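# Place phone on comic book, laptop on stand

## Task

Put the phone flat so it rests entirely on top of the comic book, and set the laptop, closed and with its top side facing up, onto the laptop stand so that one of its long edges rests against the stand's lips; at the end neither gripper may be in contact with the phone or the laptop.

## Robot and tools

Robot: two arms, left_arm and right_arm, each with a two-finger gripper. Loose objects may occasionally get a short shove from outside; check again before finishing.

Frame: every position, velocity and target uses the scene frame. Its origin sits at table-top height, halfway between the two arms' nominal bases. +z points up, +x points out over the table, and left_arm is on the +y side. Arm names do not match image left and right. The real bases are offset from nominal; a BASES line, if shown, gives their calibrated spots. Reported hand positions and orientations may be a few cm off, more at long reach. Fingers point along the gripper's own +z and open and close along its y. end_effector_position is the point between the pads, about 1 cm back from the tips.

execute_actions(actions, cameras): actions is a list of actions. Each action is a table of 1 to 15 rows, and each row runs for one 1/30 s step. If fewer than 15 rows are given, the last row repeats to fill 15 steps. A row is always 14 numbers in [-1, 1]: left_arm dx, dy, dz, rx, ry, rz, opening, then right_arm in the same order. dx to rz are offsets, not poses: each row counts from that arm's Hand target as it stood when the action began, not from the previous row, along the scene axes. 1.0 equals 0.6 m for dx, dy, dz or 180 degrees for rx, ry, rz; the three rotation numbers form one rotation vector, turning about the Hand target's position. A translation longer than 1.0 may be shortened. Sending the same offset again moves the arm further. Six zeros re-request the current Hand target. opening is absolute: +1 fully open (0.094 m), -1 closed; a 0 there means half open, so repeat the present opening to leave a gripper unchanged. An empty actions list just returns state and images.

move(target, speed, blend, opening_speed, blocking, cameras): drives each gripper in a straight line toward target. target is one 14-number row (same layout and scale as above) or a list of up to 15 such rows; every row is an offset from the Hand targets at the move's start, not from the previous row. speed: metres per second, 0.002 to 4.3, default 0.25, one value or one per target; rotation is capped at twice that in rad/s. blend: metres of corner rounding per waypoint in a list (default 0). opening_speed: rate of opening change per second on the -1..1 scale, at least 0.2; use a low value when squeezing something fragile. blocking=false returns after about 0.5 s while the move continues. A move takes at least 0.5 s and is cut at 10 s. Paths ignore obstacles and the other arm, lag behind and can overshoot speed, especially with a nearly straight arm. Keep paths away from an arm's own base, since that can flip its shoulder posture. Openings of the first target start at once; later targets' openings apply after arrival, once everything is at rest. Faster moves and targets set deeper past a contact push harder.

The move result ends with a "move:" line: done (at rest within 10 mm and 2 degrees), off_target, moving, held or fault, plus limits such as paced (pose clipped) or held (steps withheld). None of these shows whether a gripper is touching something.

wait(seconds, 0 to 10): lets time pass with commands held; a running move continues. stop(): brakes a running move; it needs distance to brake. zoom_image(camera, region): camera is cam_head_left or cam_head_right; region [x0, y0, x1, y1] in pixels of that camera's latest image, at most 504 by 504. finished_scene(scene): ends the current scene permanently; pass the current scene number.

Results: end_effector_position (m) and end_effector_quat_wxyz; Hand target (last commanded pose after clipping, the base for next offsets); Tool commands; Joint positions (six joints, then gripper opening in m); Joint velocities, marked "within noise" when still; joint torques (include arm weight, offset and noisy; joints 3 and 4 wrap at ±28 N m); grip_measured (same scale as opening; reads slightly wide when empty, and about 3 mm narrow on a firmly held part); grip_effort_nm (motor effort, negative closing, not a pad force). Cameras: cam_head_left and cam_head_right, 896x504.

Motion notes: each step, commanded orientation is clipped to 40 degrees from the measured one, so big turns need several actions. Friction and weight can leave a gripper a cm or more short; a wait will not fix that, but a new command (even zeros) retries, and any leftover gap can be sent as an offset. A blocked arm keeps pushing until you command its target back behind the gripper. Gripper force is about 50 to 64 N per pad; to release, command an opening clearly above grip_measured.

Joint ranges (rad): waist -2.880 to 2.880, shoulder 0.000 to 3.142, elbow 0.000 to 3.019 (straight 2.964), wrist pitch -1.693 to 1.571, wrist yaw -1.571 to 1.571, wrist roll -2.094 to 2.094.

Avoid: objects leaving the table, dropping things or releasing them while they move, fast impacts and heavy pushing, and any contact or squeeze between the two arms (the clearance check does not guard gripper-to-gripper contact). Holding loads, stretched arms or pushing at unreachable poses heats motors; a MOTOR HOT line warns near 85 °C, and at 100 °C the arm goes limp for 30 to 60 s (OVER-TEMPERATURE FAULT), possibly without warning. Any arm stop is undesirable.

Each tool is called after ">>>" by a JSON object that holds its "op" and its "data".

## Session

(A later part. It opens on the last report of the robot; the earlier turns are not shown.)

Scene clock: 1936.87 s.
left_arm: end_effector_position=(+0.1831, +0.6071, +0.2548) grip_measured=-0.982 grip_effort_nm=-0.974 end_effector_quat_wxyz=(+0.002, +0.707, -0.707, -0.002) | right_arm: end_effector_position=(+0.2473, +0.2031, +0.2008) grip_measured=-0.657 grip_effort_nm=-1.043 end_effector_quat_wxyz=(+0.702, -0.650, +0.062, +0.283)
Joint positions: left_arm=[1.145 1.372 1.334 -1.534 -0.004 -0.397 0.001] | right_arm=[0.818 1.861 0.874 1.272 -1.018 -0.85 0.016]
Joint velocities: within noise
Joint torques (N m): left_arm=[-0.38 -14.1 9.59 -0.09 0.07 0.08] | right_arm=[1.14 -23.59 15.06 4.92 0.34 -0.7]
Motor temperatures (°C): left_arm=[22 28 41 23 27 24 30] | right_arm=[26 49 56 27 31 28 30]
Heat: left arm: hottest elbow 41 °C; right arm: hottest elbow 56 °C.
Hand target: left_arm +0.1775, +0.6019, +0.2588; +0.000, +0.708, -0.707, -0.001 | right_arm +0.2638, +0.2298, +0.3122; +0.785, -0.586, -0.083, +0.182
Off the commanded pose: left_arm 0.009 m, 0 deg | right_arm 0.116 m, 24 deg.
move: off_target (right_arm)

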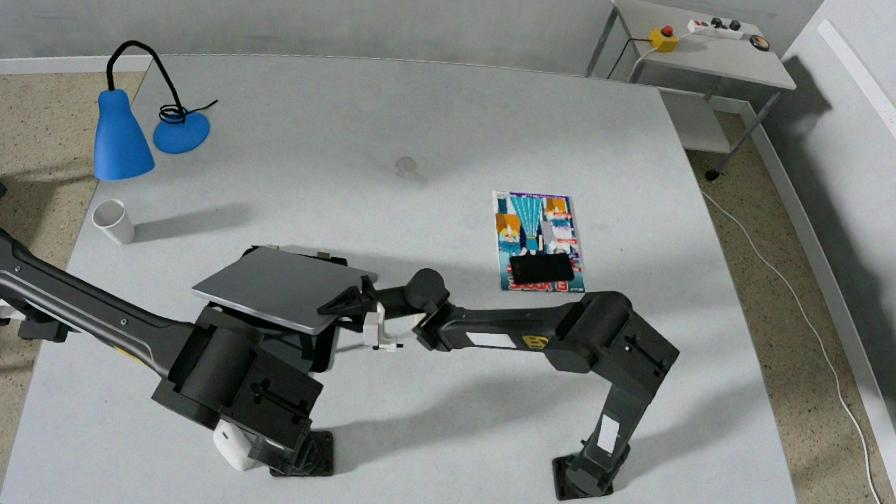

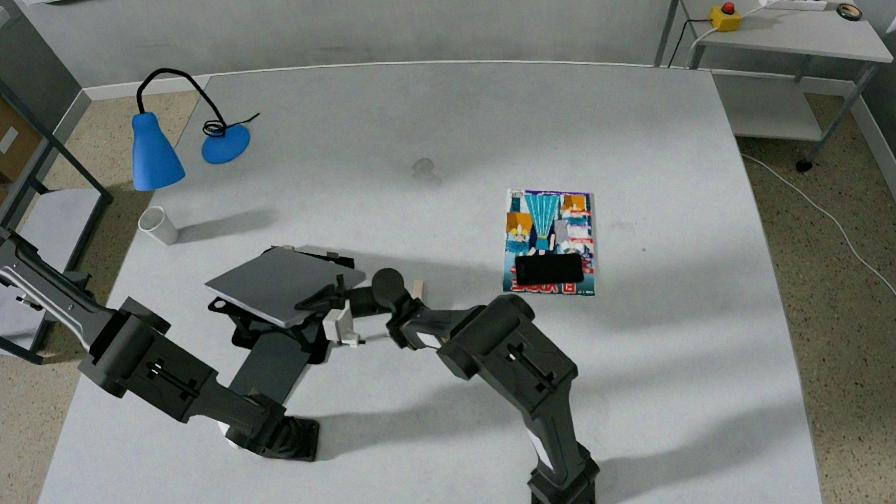

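>>> {"op": "move", "data": {"target": [[0,0,0,0,0,0,-1,0,0,0,0,0,0.045,-0.95],[0,0,0,0,0,0,-1,0.0,0.0,-0.04,0,0,0.045,-0.95]], "speed": 0.15}}

>>> {"op": "zoom_image", "data": {"camera": "cam_head_left", "region": [160, 180, 400, 360]}}

>>> {"op": "zoom_image", "data": {"camera": "cam_head_right", "region": [160, 180, 400, 360]}}

Scene clock: 1942.80 s.
left_arm: end_effector_position=(+0.1831, +0.6071, +0.2548) grip_measured=-0.982 grip_effort_nm=-0.969 end_effector_quat_wxyz=(+0.002, +0.707, -0.707, -0.002) | right_arm: end_effector_position=(+0.2482, +0.2090, +0.1931) grip_measured=-0.658 grip_effort_nm=-1.043 end_effector_quat_wxyz=(+0.699, -0.637, +0.001, +0.325)
Joint positions: left_arm=[1.145 1.372 1.334 -1.534 -0.004 -0.397 0.001] | right_arm=[0.805 1.982 0.972 1.489 -1.151 -0.691 0.016]
Joint velocities: within noise
Joint torques (N m): left_arm=[-0.32 -14.27 9.76 -0.08 0.08 0.09] | right_arm=[0.73 -24.76 13.87 4.14 0.66 -0.46]
Motor temperatures (°C): left_arm=[22 28 41 23 27 24 30] | right_arm=[26 49 58 27 30 28 30]
Heat: left arm: hottest elbow 41 °C; right arm: hottest elbow 58 °C.
Hand target: left_arm +0.1775, +0.6019, +0.2588; +0.000, +0.708, -0.707, -0.001 | right_arm +0.2638, +0.2297, +0.2881; +0.771, -0.579, -0.124, +0.237
Off the commanded pose: left_arm 0.009 m, 0 deg | right_arm 0.099 m, 21 deg.
joint sent to its limit (right arm) — joint 4 (wrist pitch), upper limit. The joint targets are off in position, not in orientation.
move: off_target (right_arm)

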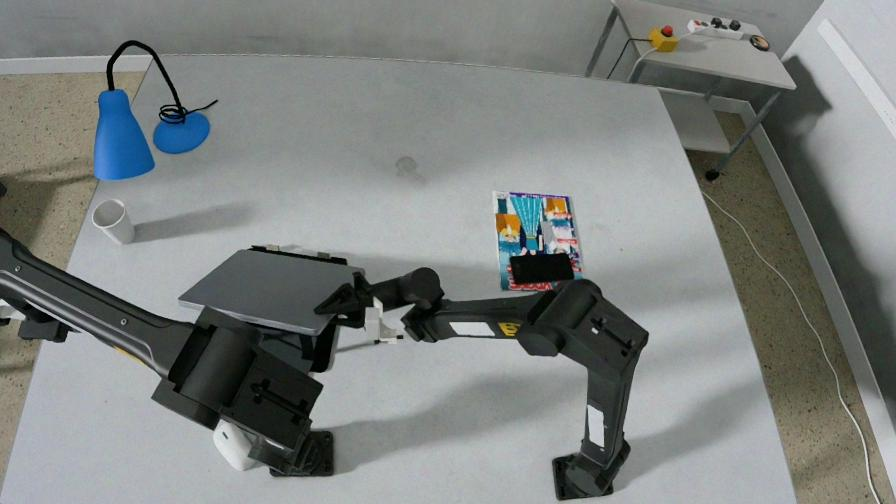

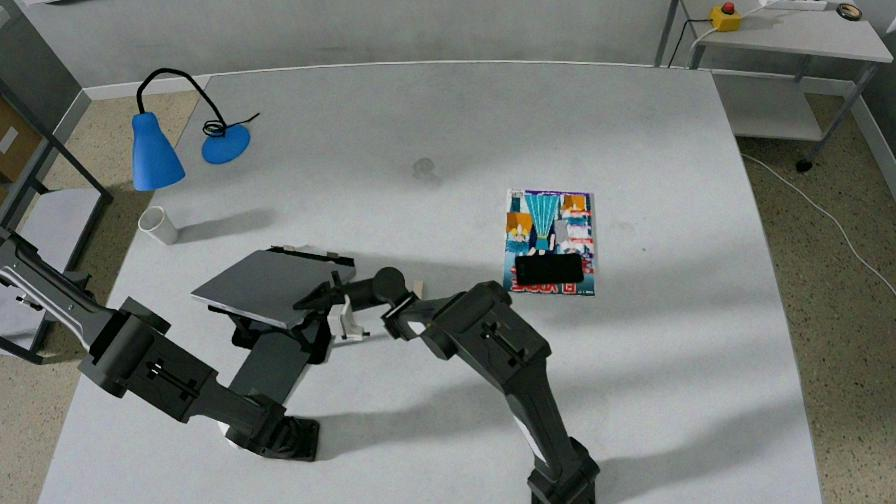

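Scaled by 2.100.

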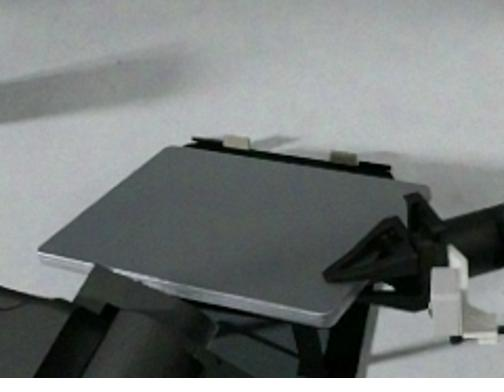

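Scaled by 2.100.

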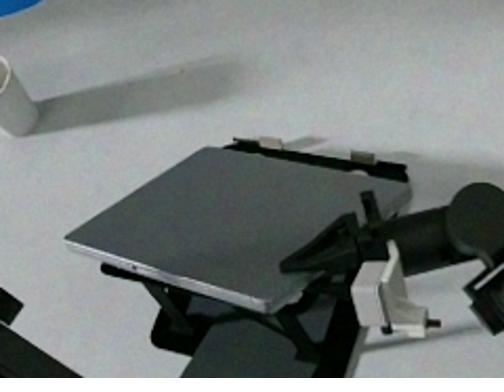

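>>> {"op": "move", "data": {"target": [0,0,0,0,0,0,-1,0.02,0.0,-0.08,0,0,0.01,-0.95], "speed": 0.12}}

>>> {"op": "zoom_image", "data": {"camera": "cam_head_left", "region": [160, 180, 400, 360]}}

>>> {"op": "zoom_image", "data": {"camera": "cam_head_right", "region": [160, 180, 400, 360]}}

Scene clock: 1947.67 s.
left_arm: end_effector_position=(+0.1831, +0.6071, +0.2548) grip_measured=-0.982 grip_effort_nm=-0.969 end_effector_quat_wxyz=(+0.002, +0.707, -0.707, -0.002) | right_arm: end_effector_position=(+0.2627, +0.2143, +0.1724) grip_measured=-0.659 grip_effort_nm=-1.033 end_effector_quat_wxyz=(+0.697, -0.642, -0.011, +0.319)
Joint positions: left_arm=[1.145 1.372 1.334 -1.534 -0.004 -0.397 0.001] | right_arm=[0.79 2.05 1.023 1.508 -1.181 -0.711 0.016]
Joint velocities: within noise
Joint torques (N m): left_arm=[-0.91 -14.33 9.73 0.16 0.06 0.07] | right_arm=[0.56 -23.41 11.96 3.49 0.12 -0.63]
Motor temperatures (°C): left_arm=[22 28 41 23 27 24 30] | right_arm=[26 48 57 27 30 27 30]
Heat: left arm: hottest elbow 41 °C; right arm: hottest elbow 57 °C.
Hand target: left_arm +0.1775, +0.6019, +0.2588; +0.000, +0.708, -0.707, -0.001 | right_arm +0.2758, +0.2297, +0.2400; +0.767, -0.577, -0.133, +0.249
Off the commanded pose: left_arm 0.009 m, 0 deg | right_arm 0.071 m, 19 deg.
joint sent to its limit (right arm) — joint 4 (wrist pitch), upper limit. The joint targets are off in position and orientation.
move: off_target (right_arm)

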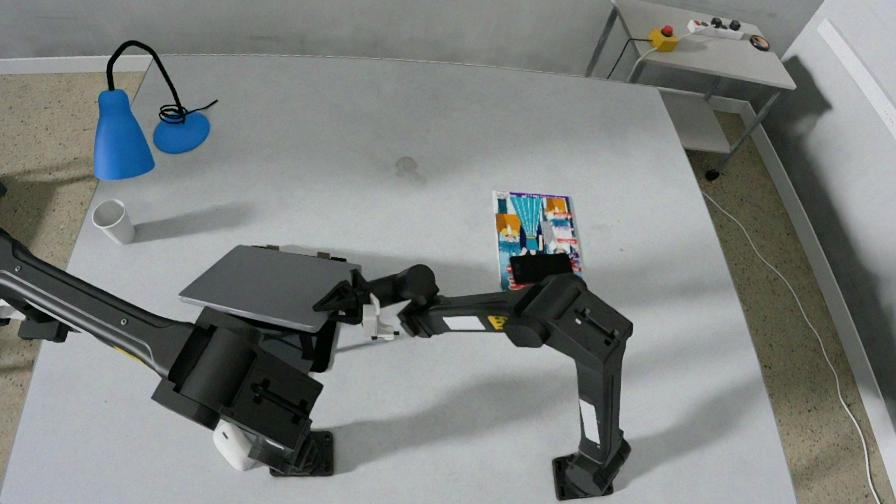

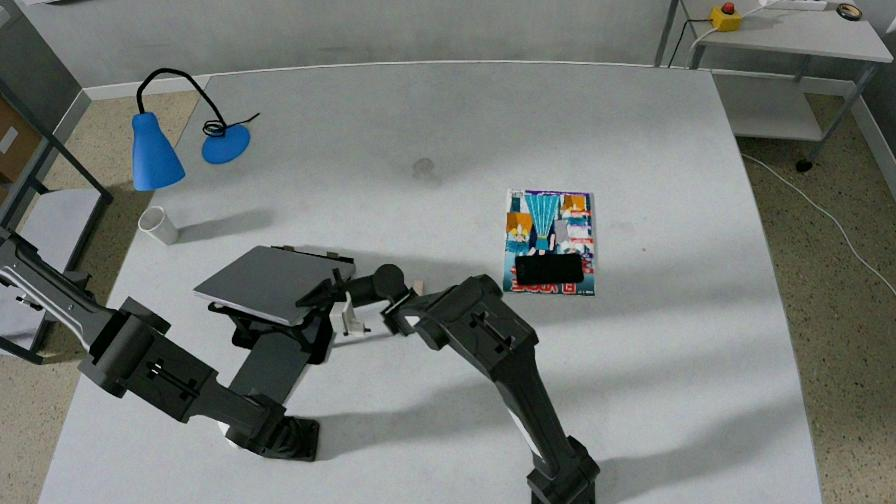

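Scaled by 2.100.

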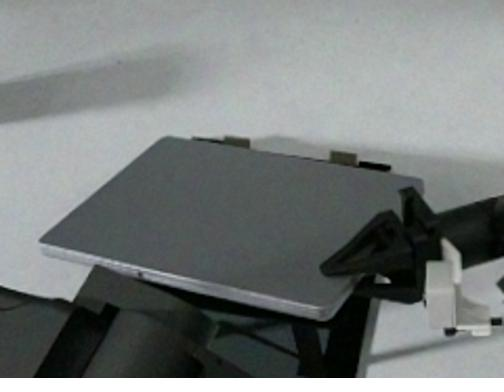

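Scaled by 2.100.

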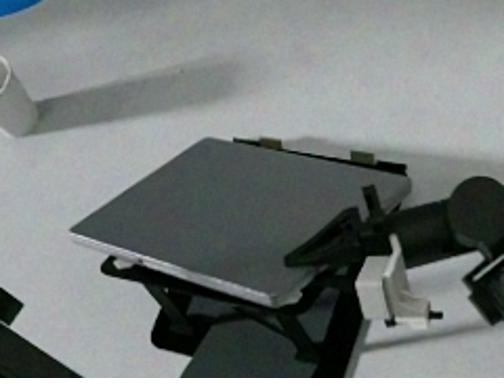

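>>> {"op": "move", "data": {"target": [0,0,0,0,0,0,-1,-0.01,0.0,-0.09,0,0,0.015,-0.95], "speed": 0.12}}

>>> {"op": "zoom_image", "data": {"camera": "cam_head_left", "region": [160, 180, 400, 360]}}

>>> {"op": "zoom_image", "data": {"camera": "cam_head_right", "region": [160, 180, 400, 360]}}

Scene clock: 1951.57 s.
left_arm: end_effector_position=(+0.1831, +0.6071, +0.2548) grip_measured=-0.982 grip_effort_nm=-0.965 end_effector_quat_wxyz=(+0.002, +0.707, -0.707, -0.002) | right_arm: end_effector_position=(+0.2673, +0.2170, +0.1506) grip_measured=-0.660 grip_effort_nm=-1.038 end_effector_quat_wxyz=(+0.704, -0.645, -0.046, +0.292)
Joint positions: left_arm=[1.145 1.372 1.334 -1.534 -0.004 -0.397 0.001] | right_arm=[0.784 2.108 1.052 1.532 -1.208 -0.799 0.016]
Joint velocities: within noise
Joint torques (N m): left_arm=[-0.91 -14.62 9.62 -0.01 0.06 0.09] | right_arm=[1.14 -21.83 9.74 2.62 -0.58 -0.43]
Motor temperatures (°C): left_arm=[22 28 41 23 27 24 30] | right_arm=[26 48 56 27 29 27 30]
Heat: left arm: hottest elbow 41 °C; right arm: hottest elbow 56 °C.
Hand target: left_arm +0.1775, +0.6019, +0.2588; +0.000, +0.708, -0.707, -0.001 | right_arm +0.2699, +0.2297, +0.1862; +0.761, -0.573, -0.146, +0.267
Off the commanded pose: left_arm 0.009 m, 0 deg | right_arm 0.038 m, 16 deg.
joint sent to its limit (right arm) — joint 4 (wrist pitch), upper limit. The joint targets are off in orientation, not in position.
move: off_target (right_arm)

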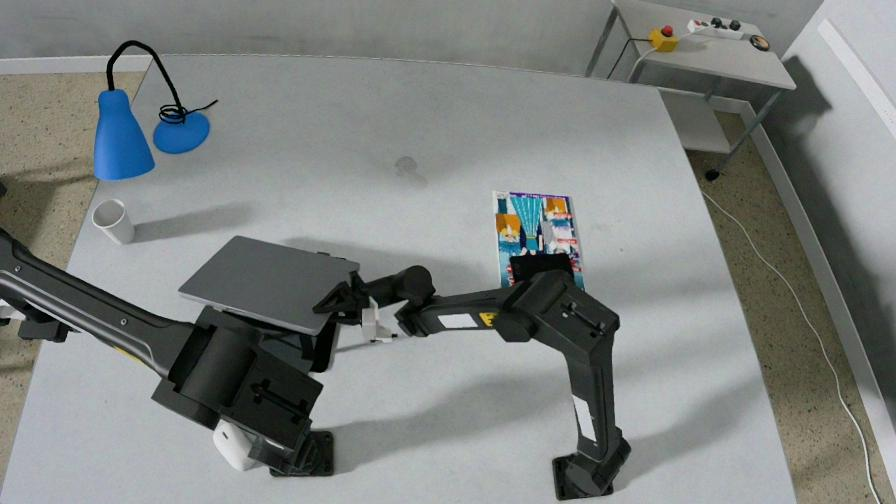

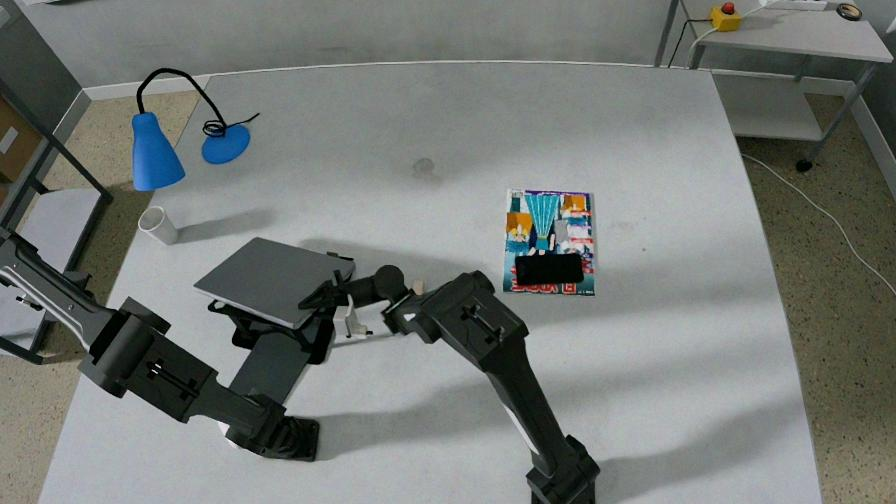

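Scaled by 2.100.

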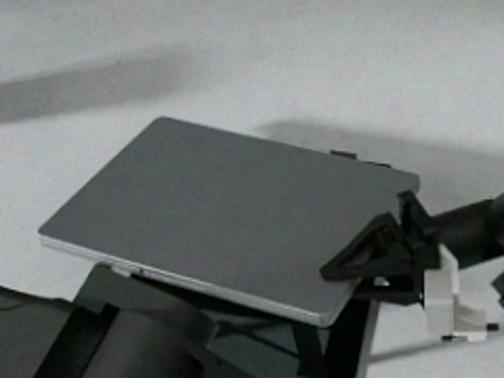

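Scaled by 2.100.

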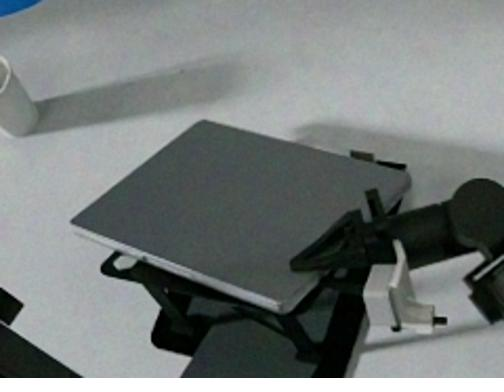

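>>> {"op": "move", "data": {"target": [0,0,0,0,0,0,-1,-0.015,0.0,0.01,0,0.07,0.01,-0.95], "speed": 0.12}}

>>> {"op": "zoom_image", "data": {"camera": "cam_head_left", "region": [160, 180, 400, 360]}}

>>> {"op": "zoom_image", "data": {"camera": "cam_head_right", "region": [160, 180, 400, 360]}}

Scene clock: 1959.30 s.
left_arm: end_effector_position=(+0.1831, +0.6071, +0.2548) grip_measured=-0.982 grip_effort_nm=-0.969 end_effector_quat_wxyz=(+0.002, +0.707, -0.707, -0.002) | right_arm: end_effector_position=(+0.2752, +0.2212, +0.1553) grip_measured=-0.661 grip_effort_nm=-1.038 end_effector_quat_wxyz=(+0.704, -0.636, +0.007, +0.314)
Joint positions: left_arm=[1.145 1.372 1.334 -1.534 -0.004 -0.397 0.001] | right_arm=[0.787 2.108 1.052 1.532 -1.145 -0.701 0.016]
Joint velocities: within noise
Joint torques (N m): left_arm=[-0.67 -14.15 9.72 -0.06 0.05 0.1] | right_arm=[2.32 -23.88 6.11 2.66 0.33 0.14]
Motor temperatures (°C): left_arm=[22 28 41 23 27 24 30] | right_arm=[26 47 55 27 29 27 30]
Heat: left arm: hottest elbow 41 °C; right arm: hottest elbow 55 °C.
Hand target: left_arm +0.1775, +0.6019, +0.2588; +0.000, +0.708, -0.707, -0.001 | right_arm +0.2609, +0.2297, +0.1922; +0.768, -0.538, -0.071, +0.340
Off the commanded pose: left_arm 0.009 m, 0 deg | right_arm 0.040 m, 16 deg.
joint sent to its limit (right arm) — joint 4 (wrist pitch), upper limit. The joint targets are off in orientation, not in position.
move: off_target (right_arm)

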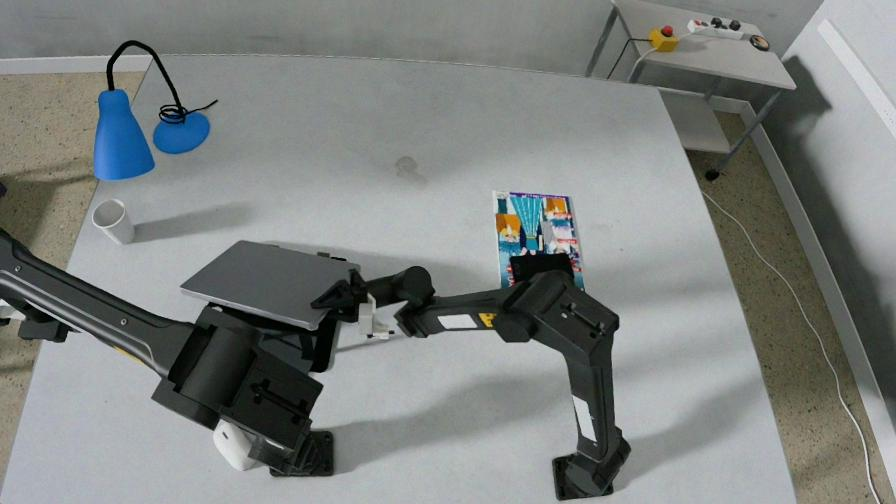

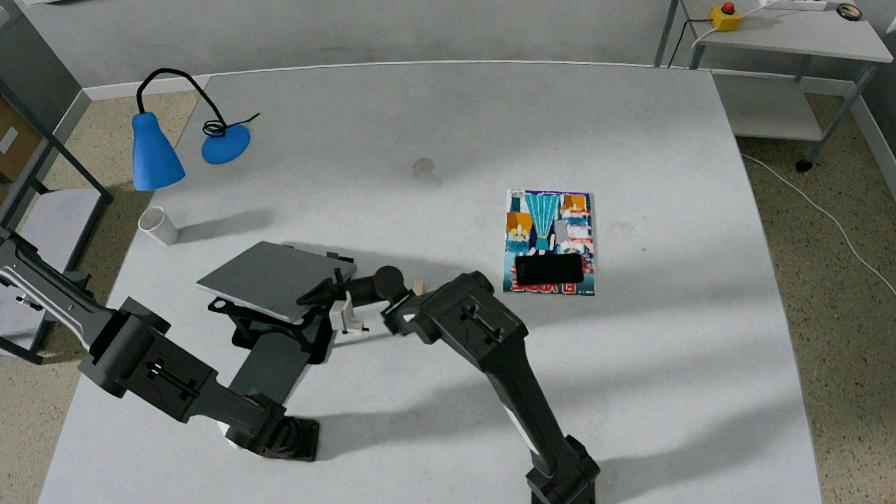

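Scaled by 2.100.

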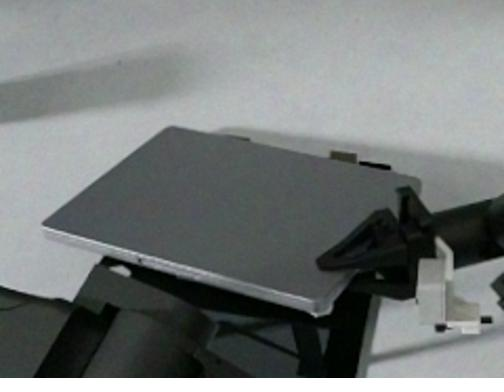

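Scaled by 2.100.

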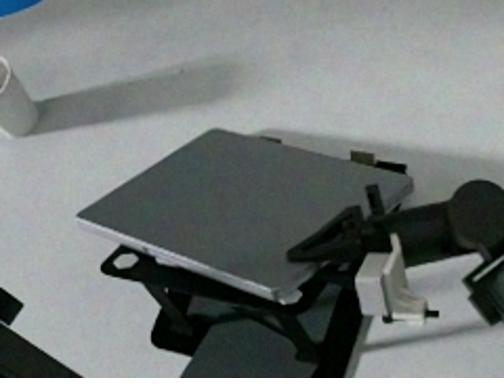

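>>> {"op": "move", "data": {"target": [0,0,0,0,0,0,-1,-0.025,0.0,0.0,-0.03,0.02,0.02,-0.95], "speed": 0.12}}

>>> {"op": "zoom_image", "data": {"camera": "cam_head_left", "region": [160, 180, 400, 360]}}

>>> {"op": "zoom_image", "data": {"camera": "cam_head_right", "region": [160, 180, 400, 360]}}

Scene clock: 1963.90 s.
left_arm: end_effector_position=(+0.1831, +0.6071, +0.2548) grip_measured=-0.982 grip_effort_nm=-0.974 end_effector_quat_wxyz=(+0.002, +0.707, -0.707, -0.002) | right_arm: end_effector_position=(+0.2735, +0.2210, +0.1553) grip_measured=-0.662 grip_effort_nm=-1.038 end_effector_quat_wxyz=(+0.698, -0.637, +0.014, +0.327)
Joint positions: left_arm=[1.145 1.372 1.334 -1.534 -0.004 -0.397 0.001] | right_arm=[0.788 2.108 1.052 1.536 -1.151 -0.667 0.016]
Joint velocities: within noise
Joint torques (N m): left_arm=[-0.5 -13.92 9.51 0.1 0.04 0.09] | right_arm=[3.37 -24.76 5.3 2.55 -0.44 0.8]
Motor temperatures (°C): left_arm=[22 28 41 23 27 24 30] | right_arm=[26 46 54 27 29 27 30]
Heat: left arm: hottest elbow 41 °C; right arm: hottest elbow 54 °C.
Hand target: left_arm +0.1775, +0.6019, +0.2588; +0.000, +0.708, -0.707, -0.001 | right_arm +0.2458, +0.2297, +0.1923; +0.733, -0.560, -0.048, +0.384
Off the commanded pose: left_arm 0.009 m, 0 deg | right_arm 0.047 m, 14 deg.
joint sent to its limit (right arm) — joint 4 (wrist pitch), upper limit. The joint targets are off in orientation, not in position.
move: off_target (right_arm)

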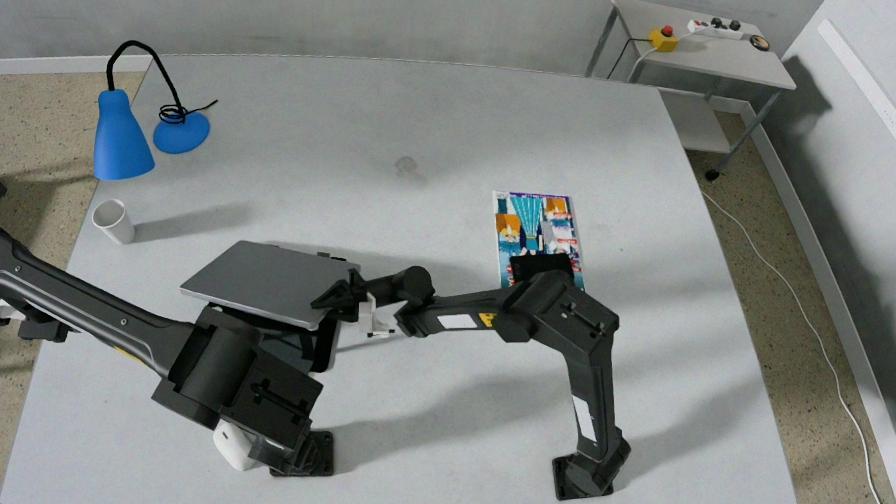

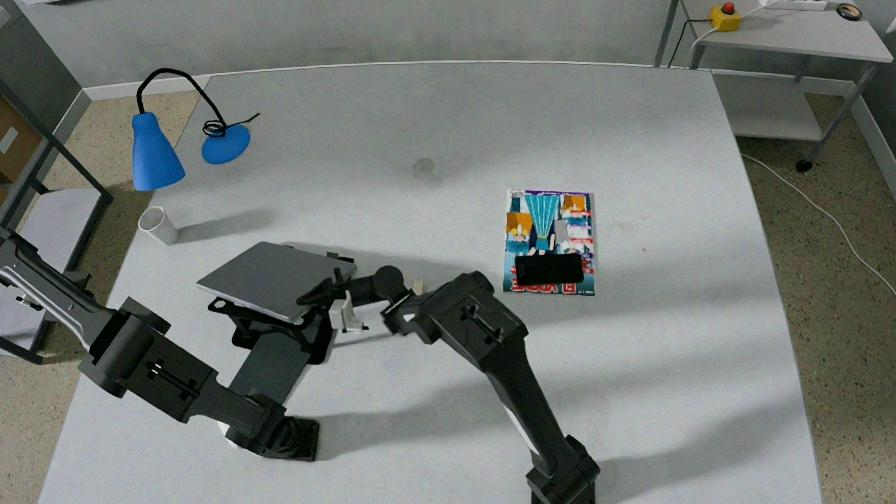

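Scaled by 2.100.

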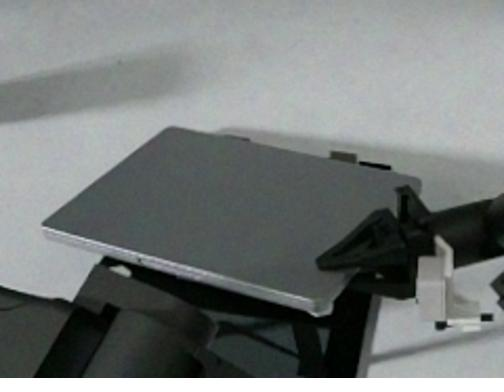

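Scaled by 2.100.

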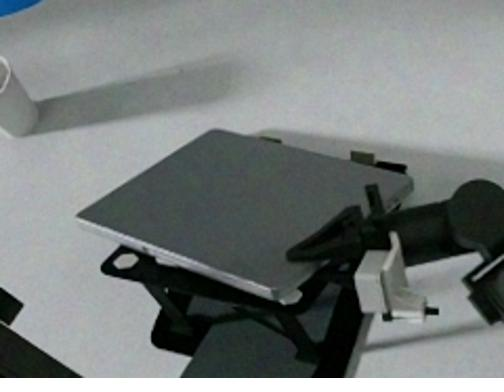

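>>> {"op": "move", "data": {"target": [[0,0,0,0,0,0,-1,-0.03,0.0,0.05,-0.02,0.02,0.03,-0.95],[0,0,0,0,0,0,-1,-0.06,0.0,0.03,-0.02,0.02,0.04,-0.95]], "speed": 0.12}}

>>> {"op": "zoom_image", "data": {"camera": "cam_head_left", "region": [160, 180, 400, 360]}}

>>> {"op": "zoom_image", "data": {"camera": "cam_head_right", "region": [160, 180, 400, 360]}}

Scene clock: 1968.17 s.
left_arm: end_effector_position=(+0.1831, +0.6071, +0.2548) grip_measured=-0.982 grip_effort_nm=-0.969 end_effector_quat_wxyz=(+0.002, +0.707, -0.707, -0.002) | right_arm: end_effector_position=(+0.2467, +0.2225, +0.1679) grip_measured=-0.662 grip_effort_nm=-1.043 end_effector_quat_wxyz=(+0.670, -0.640, +0.012, +0.376)
Joint positions: left_arm=[1.145 1.372 1.334 -1.534 -0.004 -0.397 0.001] | right_arm=[0.818 2.074 1.036 1.552 -1.196 -0.556 0.016]
Joint velocities: within noise
Joint torques (N m): left_arm=[-1.08 -14.21 9.47 -0.03 0.06 0.07] | right_arm=[4.07 -26.17 4.51 1.91 -0.36 0.95]
Motor temperatures (°C): left_arm=[22 28 41 23 27 24 30] | right_arm=[26 46 53 27 29 27 31]
Heat: left arm: hottest elbow 41 °C; right arm: hottest elbow 53 °C.
Hand target: left_arm +0.1775, +0.6019, +0.2588; +0.000, +0.708, -0.707, -0.001 | right_arm +0.2099, +0.2297, +0.2100; +0.690, -0.567, -0.047, +0.448
Off the commanded pose: left_arm 0.009 m, 0 deg | right_arm 0.057 m, 14 deg.
joint sent to its limit (right arm) — joint 4 (wrist pitch), upper limit. The joint targets are off in orientation, not in position.
move: off_target (right_arm)

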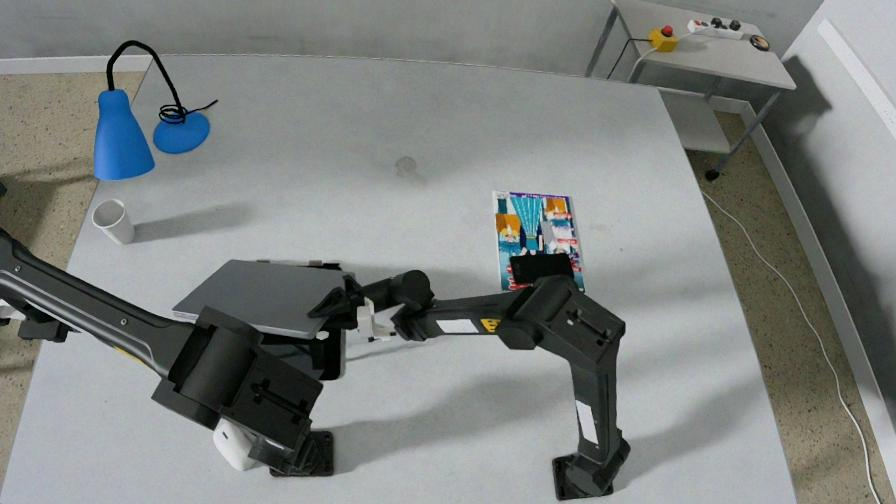

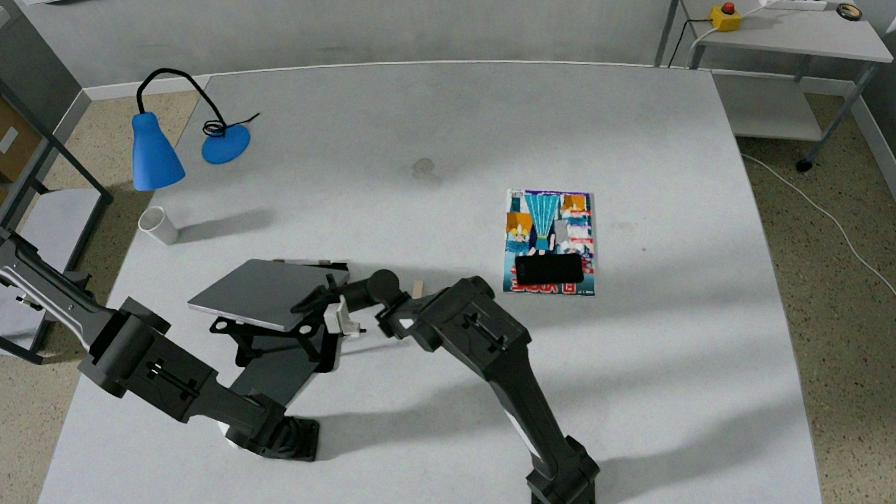

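Scaled by 2.100.

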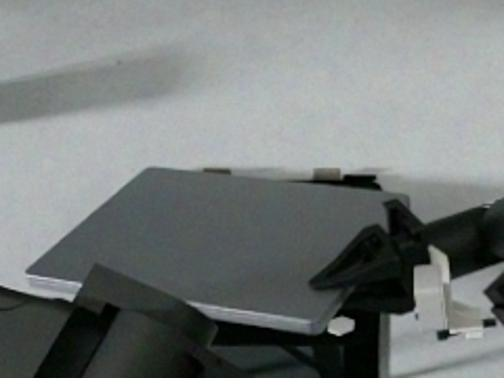

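Scaled by 2.100.

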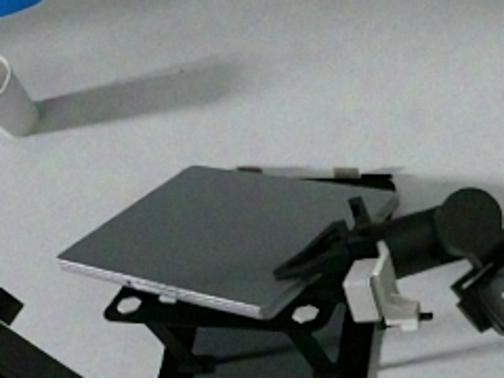

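>>> {"op": "move", "data": {"target": [[0,0,0,0,0,0,-1,0.03,0.0,0.1,0,0,0,-0.95],[0,0,0,0,0,0,-1,0.02,0.0,0.2,0,0,0,-0.95]], "speed": 0.15}}

>>> {"op": "zoom_image", "data": {"camera": "cam_head_left", "region": [160, 180, 400, 360]}}

>>> {"op": "zoom_image", "data": {"camera": "cam_head_right", "region": [160, 180, 400, 360]}}

Scene clock: 1982.00 s.
left_arm: end_effector_position=(+0.1831, +0.6071, +0.2548) grip_measured=-0.982 grip_effort_nm=-0.965 end_effector_quat_wxyz=(+0.002, +0.707, -0.707, -0.002) | right_arm: end_effector_position=(+0.2361, +0.2180, +0.2375) grip_measured=-0.662 grip_effort_nm=-1.043 end_effector_quat_wxyz=(+0.639, -0.623, +0.054, +0.449)
Joint positions: left_arm=[1.145 1.372 1.334 -1.534 -0.004 -0.397 0.001] | right_arm=[0.826 1.947 1.036 1.552 -1.196 -0.266 0.016]
Joint velocities: within noise
Joint torques (N m): left_arm=[-0.44 -13.57 9.78 -0.39 0.05 0.1] | right_arm=[2.67 -28.1 10.88 1.78 0.8 0.4]
Motor temperatures (°C): left_arm=[22 28 40 23 27 24 30] | right_arm=[26 48 50 26 28 27 31]
Heat: left arm: hottest elbow 40 °C; right arm: hottest elbow 50 °C.
Hand target: left_arm +0.1775, +0.6019, +0.2588; +0.000, +0.708, -0.707, -0.001 | right_arm +0.2219, +0.2297, +0.3301; +0.690, -0.567, -0.048, +0.448
Off the commanded pose: left_arm 0.009 m, 0 deg | right_arm 0.094 m, 15 deg.
joint sent to its limit (right arm) — joint 4 (wrist pitch), upper limit. The joint targets are off in position and orientation.
move: off_target (right_arm)

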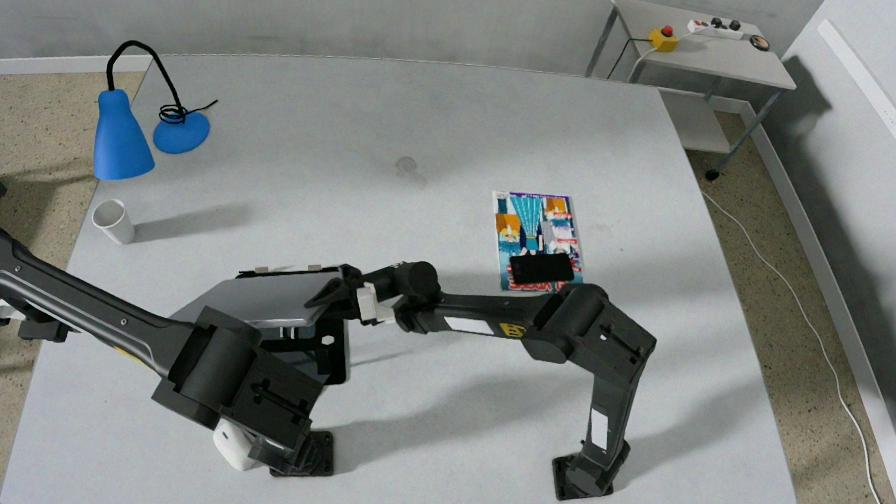

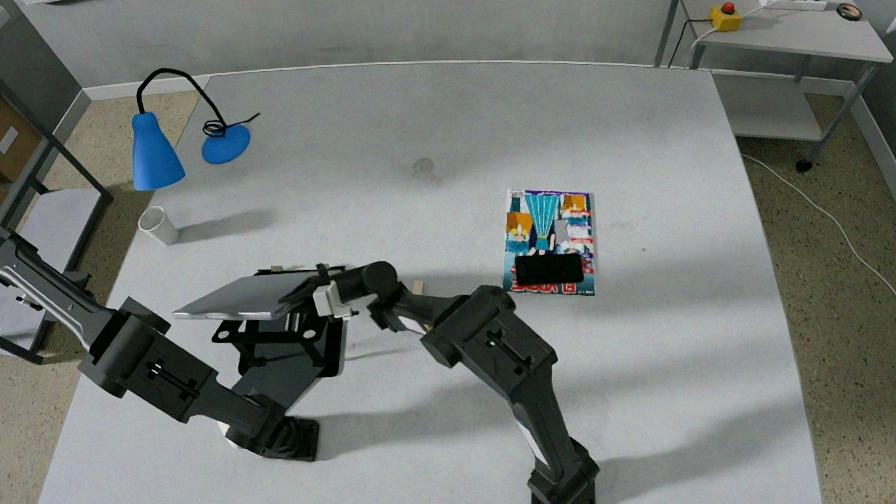

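Scaled by 2.100.

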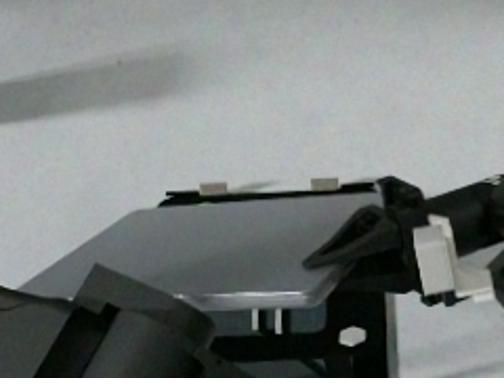

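Scaled by 2.100.

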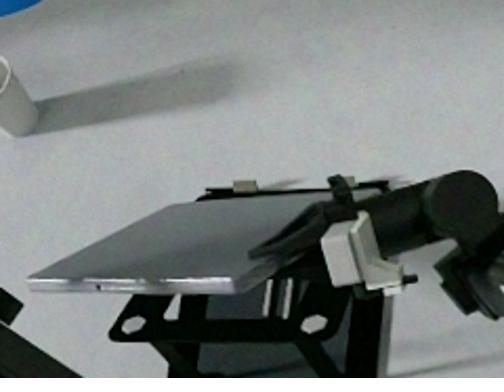

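>>> {"op": "move", "data": {"target": [0,0,0,0,0,0,-1,0.0,-0.06,0.0,0.033,-0.066,-0.047,-0.95], "speed": 0.15}}

>>> {"op": "zoom_image", "data": {"camera": "cam_head_left", "region": [160, 180, 400, 360]}}

>>> {"op": "zoom_image", "data": {"camera": "cam_head_right", "region": [160, 180, 400, 360]}}

Scene clock: 1994.17 s.
left_arm: end_effector_position=(+0.1831, +0.6071, +0.2548) grip_measured=-0.982 grip_effort_nm=-0.969 end_effector_quat_wxyz=(+0.002, +0.707, -0.707, -0.002) | right_arm: end_effector_position=(+0.2227, +0.2046, +0.2308) grip_measured=-0.662 grip_effort_nm=-1.043 end_effector_quat_wxyz=(+0.657, -0.634, +0.019, +0.408)
Joint positions: left_arm=[1.145 1.372 1.334 -1.534 -0.004 -0.397 0.001] | right_arm=[0.826 1.911 0.969 1.531 -1.209 -0.427 0.016]
Joint velocities: within noise
Joint torques (N m): left_arm=[-1.2 -14.15 9.73 -0.17 0.09 0.11] | right_arm=[0.03 -29.86 8.17 2.55 1.14 -0.72]
Motor temperatures (°C): left_arm=[22 28 40 23 27 24 30] | right_arm=[26 49 51 26 29 26 31]
Heat: left arm: hottest elbow 40 °C; right arm: hottest elbow 51 °C.
Hand target: left_arm +0.1775, +0.6019, +0.2588; +0.000, +0.708, -0.707, -0.001 | right_arm +0.2219, +0.1937, +0.3302; +0.741, -0.575, -0.100, +0.332
Off the commanded pose: left_arm 0.009 m, 0 deg | right_arm 0.100 m, 20 deg.
joint sent to its limit (right arm) — joint 4 (wrist pitch), upper limit. The joint targets are off in position and orientation.
move: off_target (right_arm)

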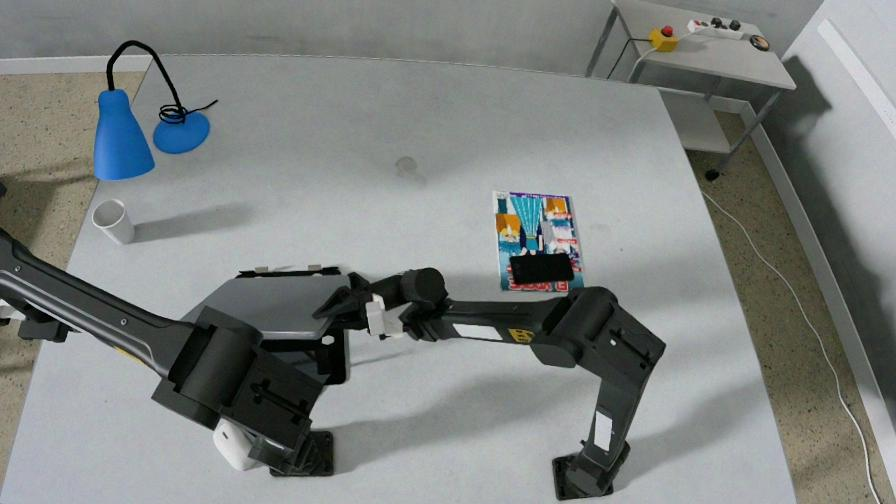

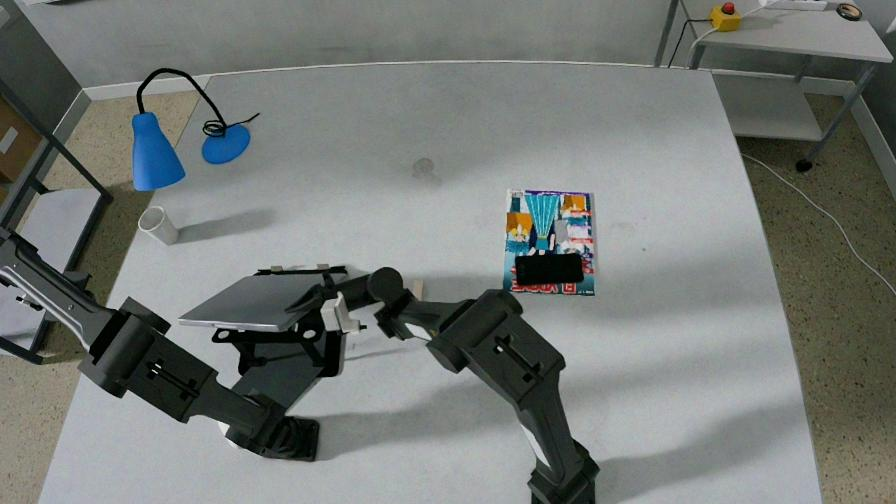

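Scaled by 2.100.

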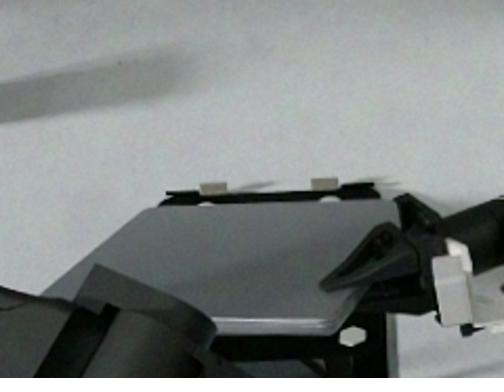

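Scaled by 2.100.

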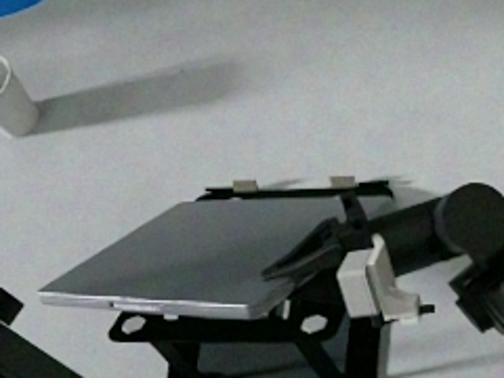

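>>> {"op": "move", "data": {"target": [0,0,0,0,0,0,-1,0.02,-0.01,-0.12,0.0,0.0,0.0,-0.95], "speed": 0.15}}

>>> {"op": "zoom_image", "data": {"camera": "cam_head_left", "region": [160, 200, 400, 380]}}

>>> {"op": "zoom_image", "data": {"camera": "cam_head_right", "region": [160, 200, 400, 380]}}

Scene clock: 2000.67 s.
left_arm: end_effector_position=(+0.1831, +0.6071, +0.2548) grip_measured=-0.982 grip_effort_nm=-0.969 end_effector_quat_wxyz=(+0.002, +0.707, -0.707, -0.002) | right_arm: end_effector_position=(+0.2282, +0.1885, +0.2036) grip_measured=-0.662 grip_effort_nm=-1.033 end_effector_quat_wxyz=(+0.663, -0.647, +0.001, +0.376)
Joint positions: left_arm=[1.145 1.372 1.334 -1.534 -0.004 -0.397 0.001] | right_arm=[0.795 1.931 0.928 1.53 -1.243 -0.55 0.016]
Joint velocities: within noise
Joint torques (N m): left_arm=[-0.97 -14.27 9.61 -0.13 0.06 0.08] | right_arm=[0.15 -23.88 7.45 2.63 0.94 -0.67]
Motor temperatures (°C): left_arm=[22 28 40 23 27 24 30] | right_arm=[26 48 50 26 29 27 31]
Heat: left arm: hottest elbow 40 °C; right arm: hottest elbow 50 °C.
Hand target: left_arm +0.1775, +0.6019, +0.2588; +0.000, +0.708, -0.707, -0.001 | right_arm +0.2338, +0.1877, +0.2581; +0.741, -0.575, -0.100, +0.332
Off the commanded pose: left_arm 0.009 m, 0 deg | right_arm 0.055 m, 18 deg.
joint sent to its limit (right arm) — joint 4 (wrist pitch), upper limit. The joint targets are off in orientation, not in position.
move: off_target (right_arm)

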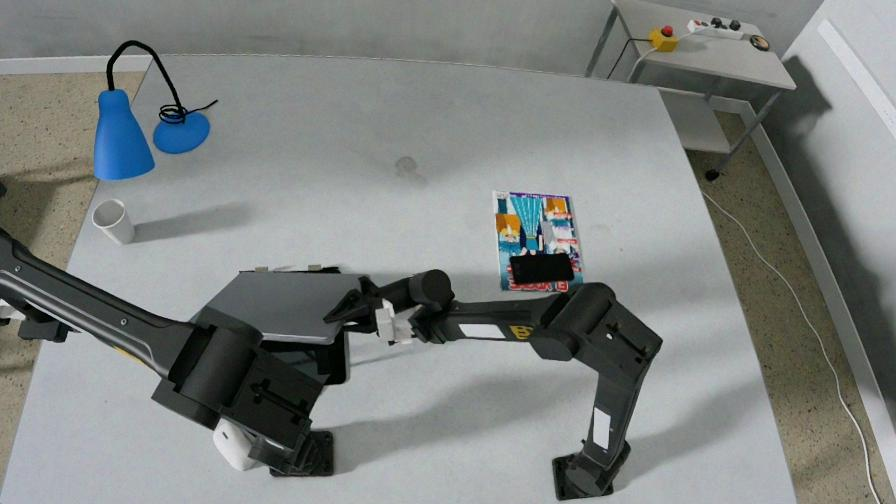

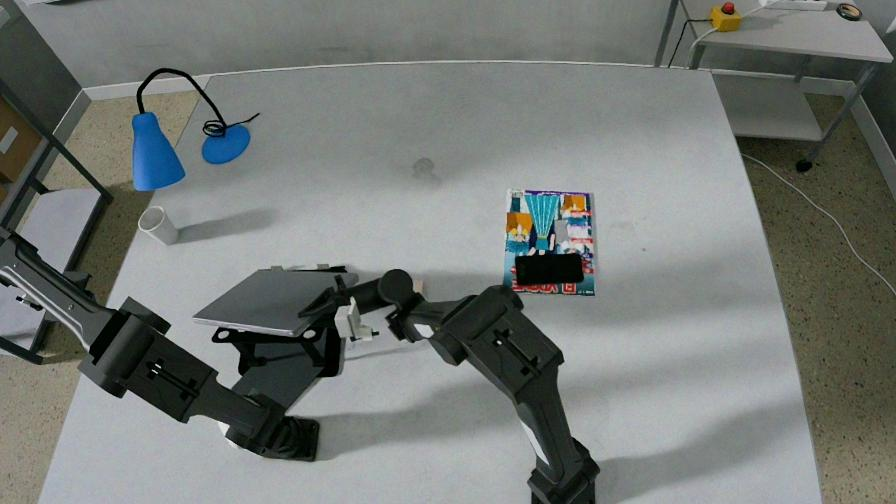

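Scaled by 2.100.

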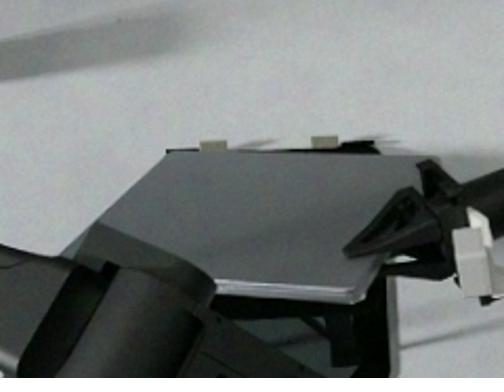

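Scaled by 2.100.

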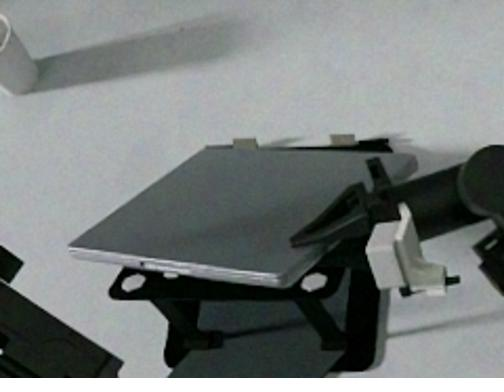

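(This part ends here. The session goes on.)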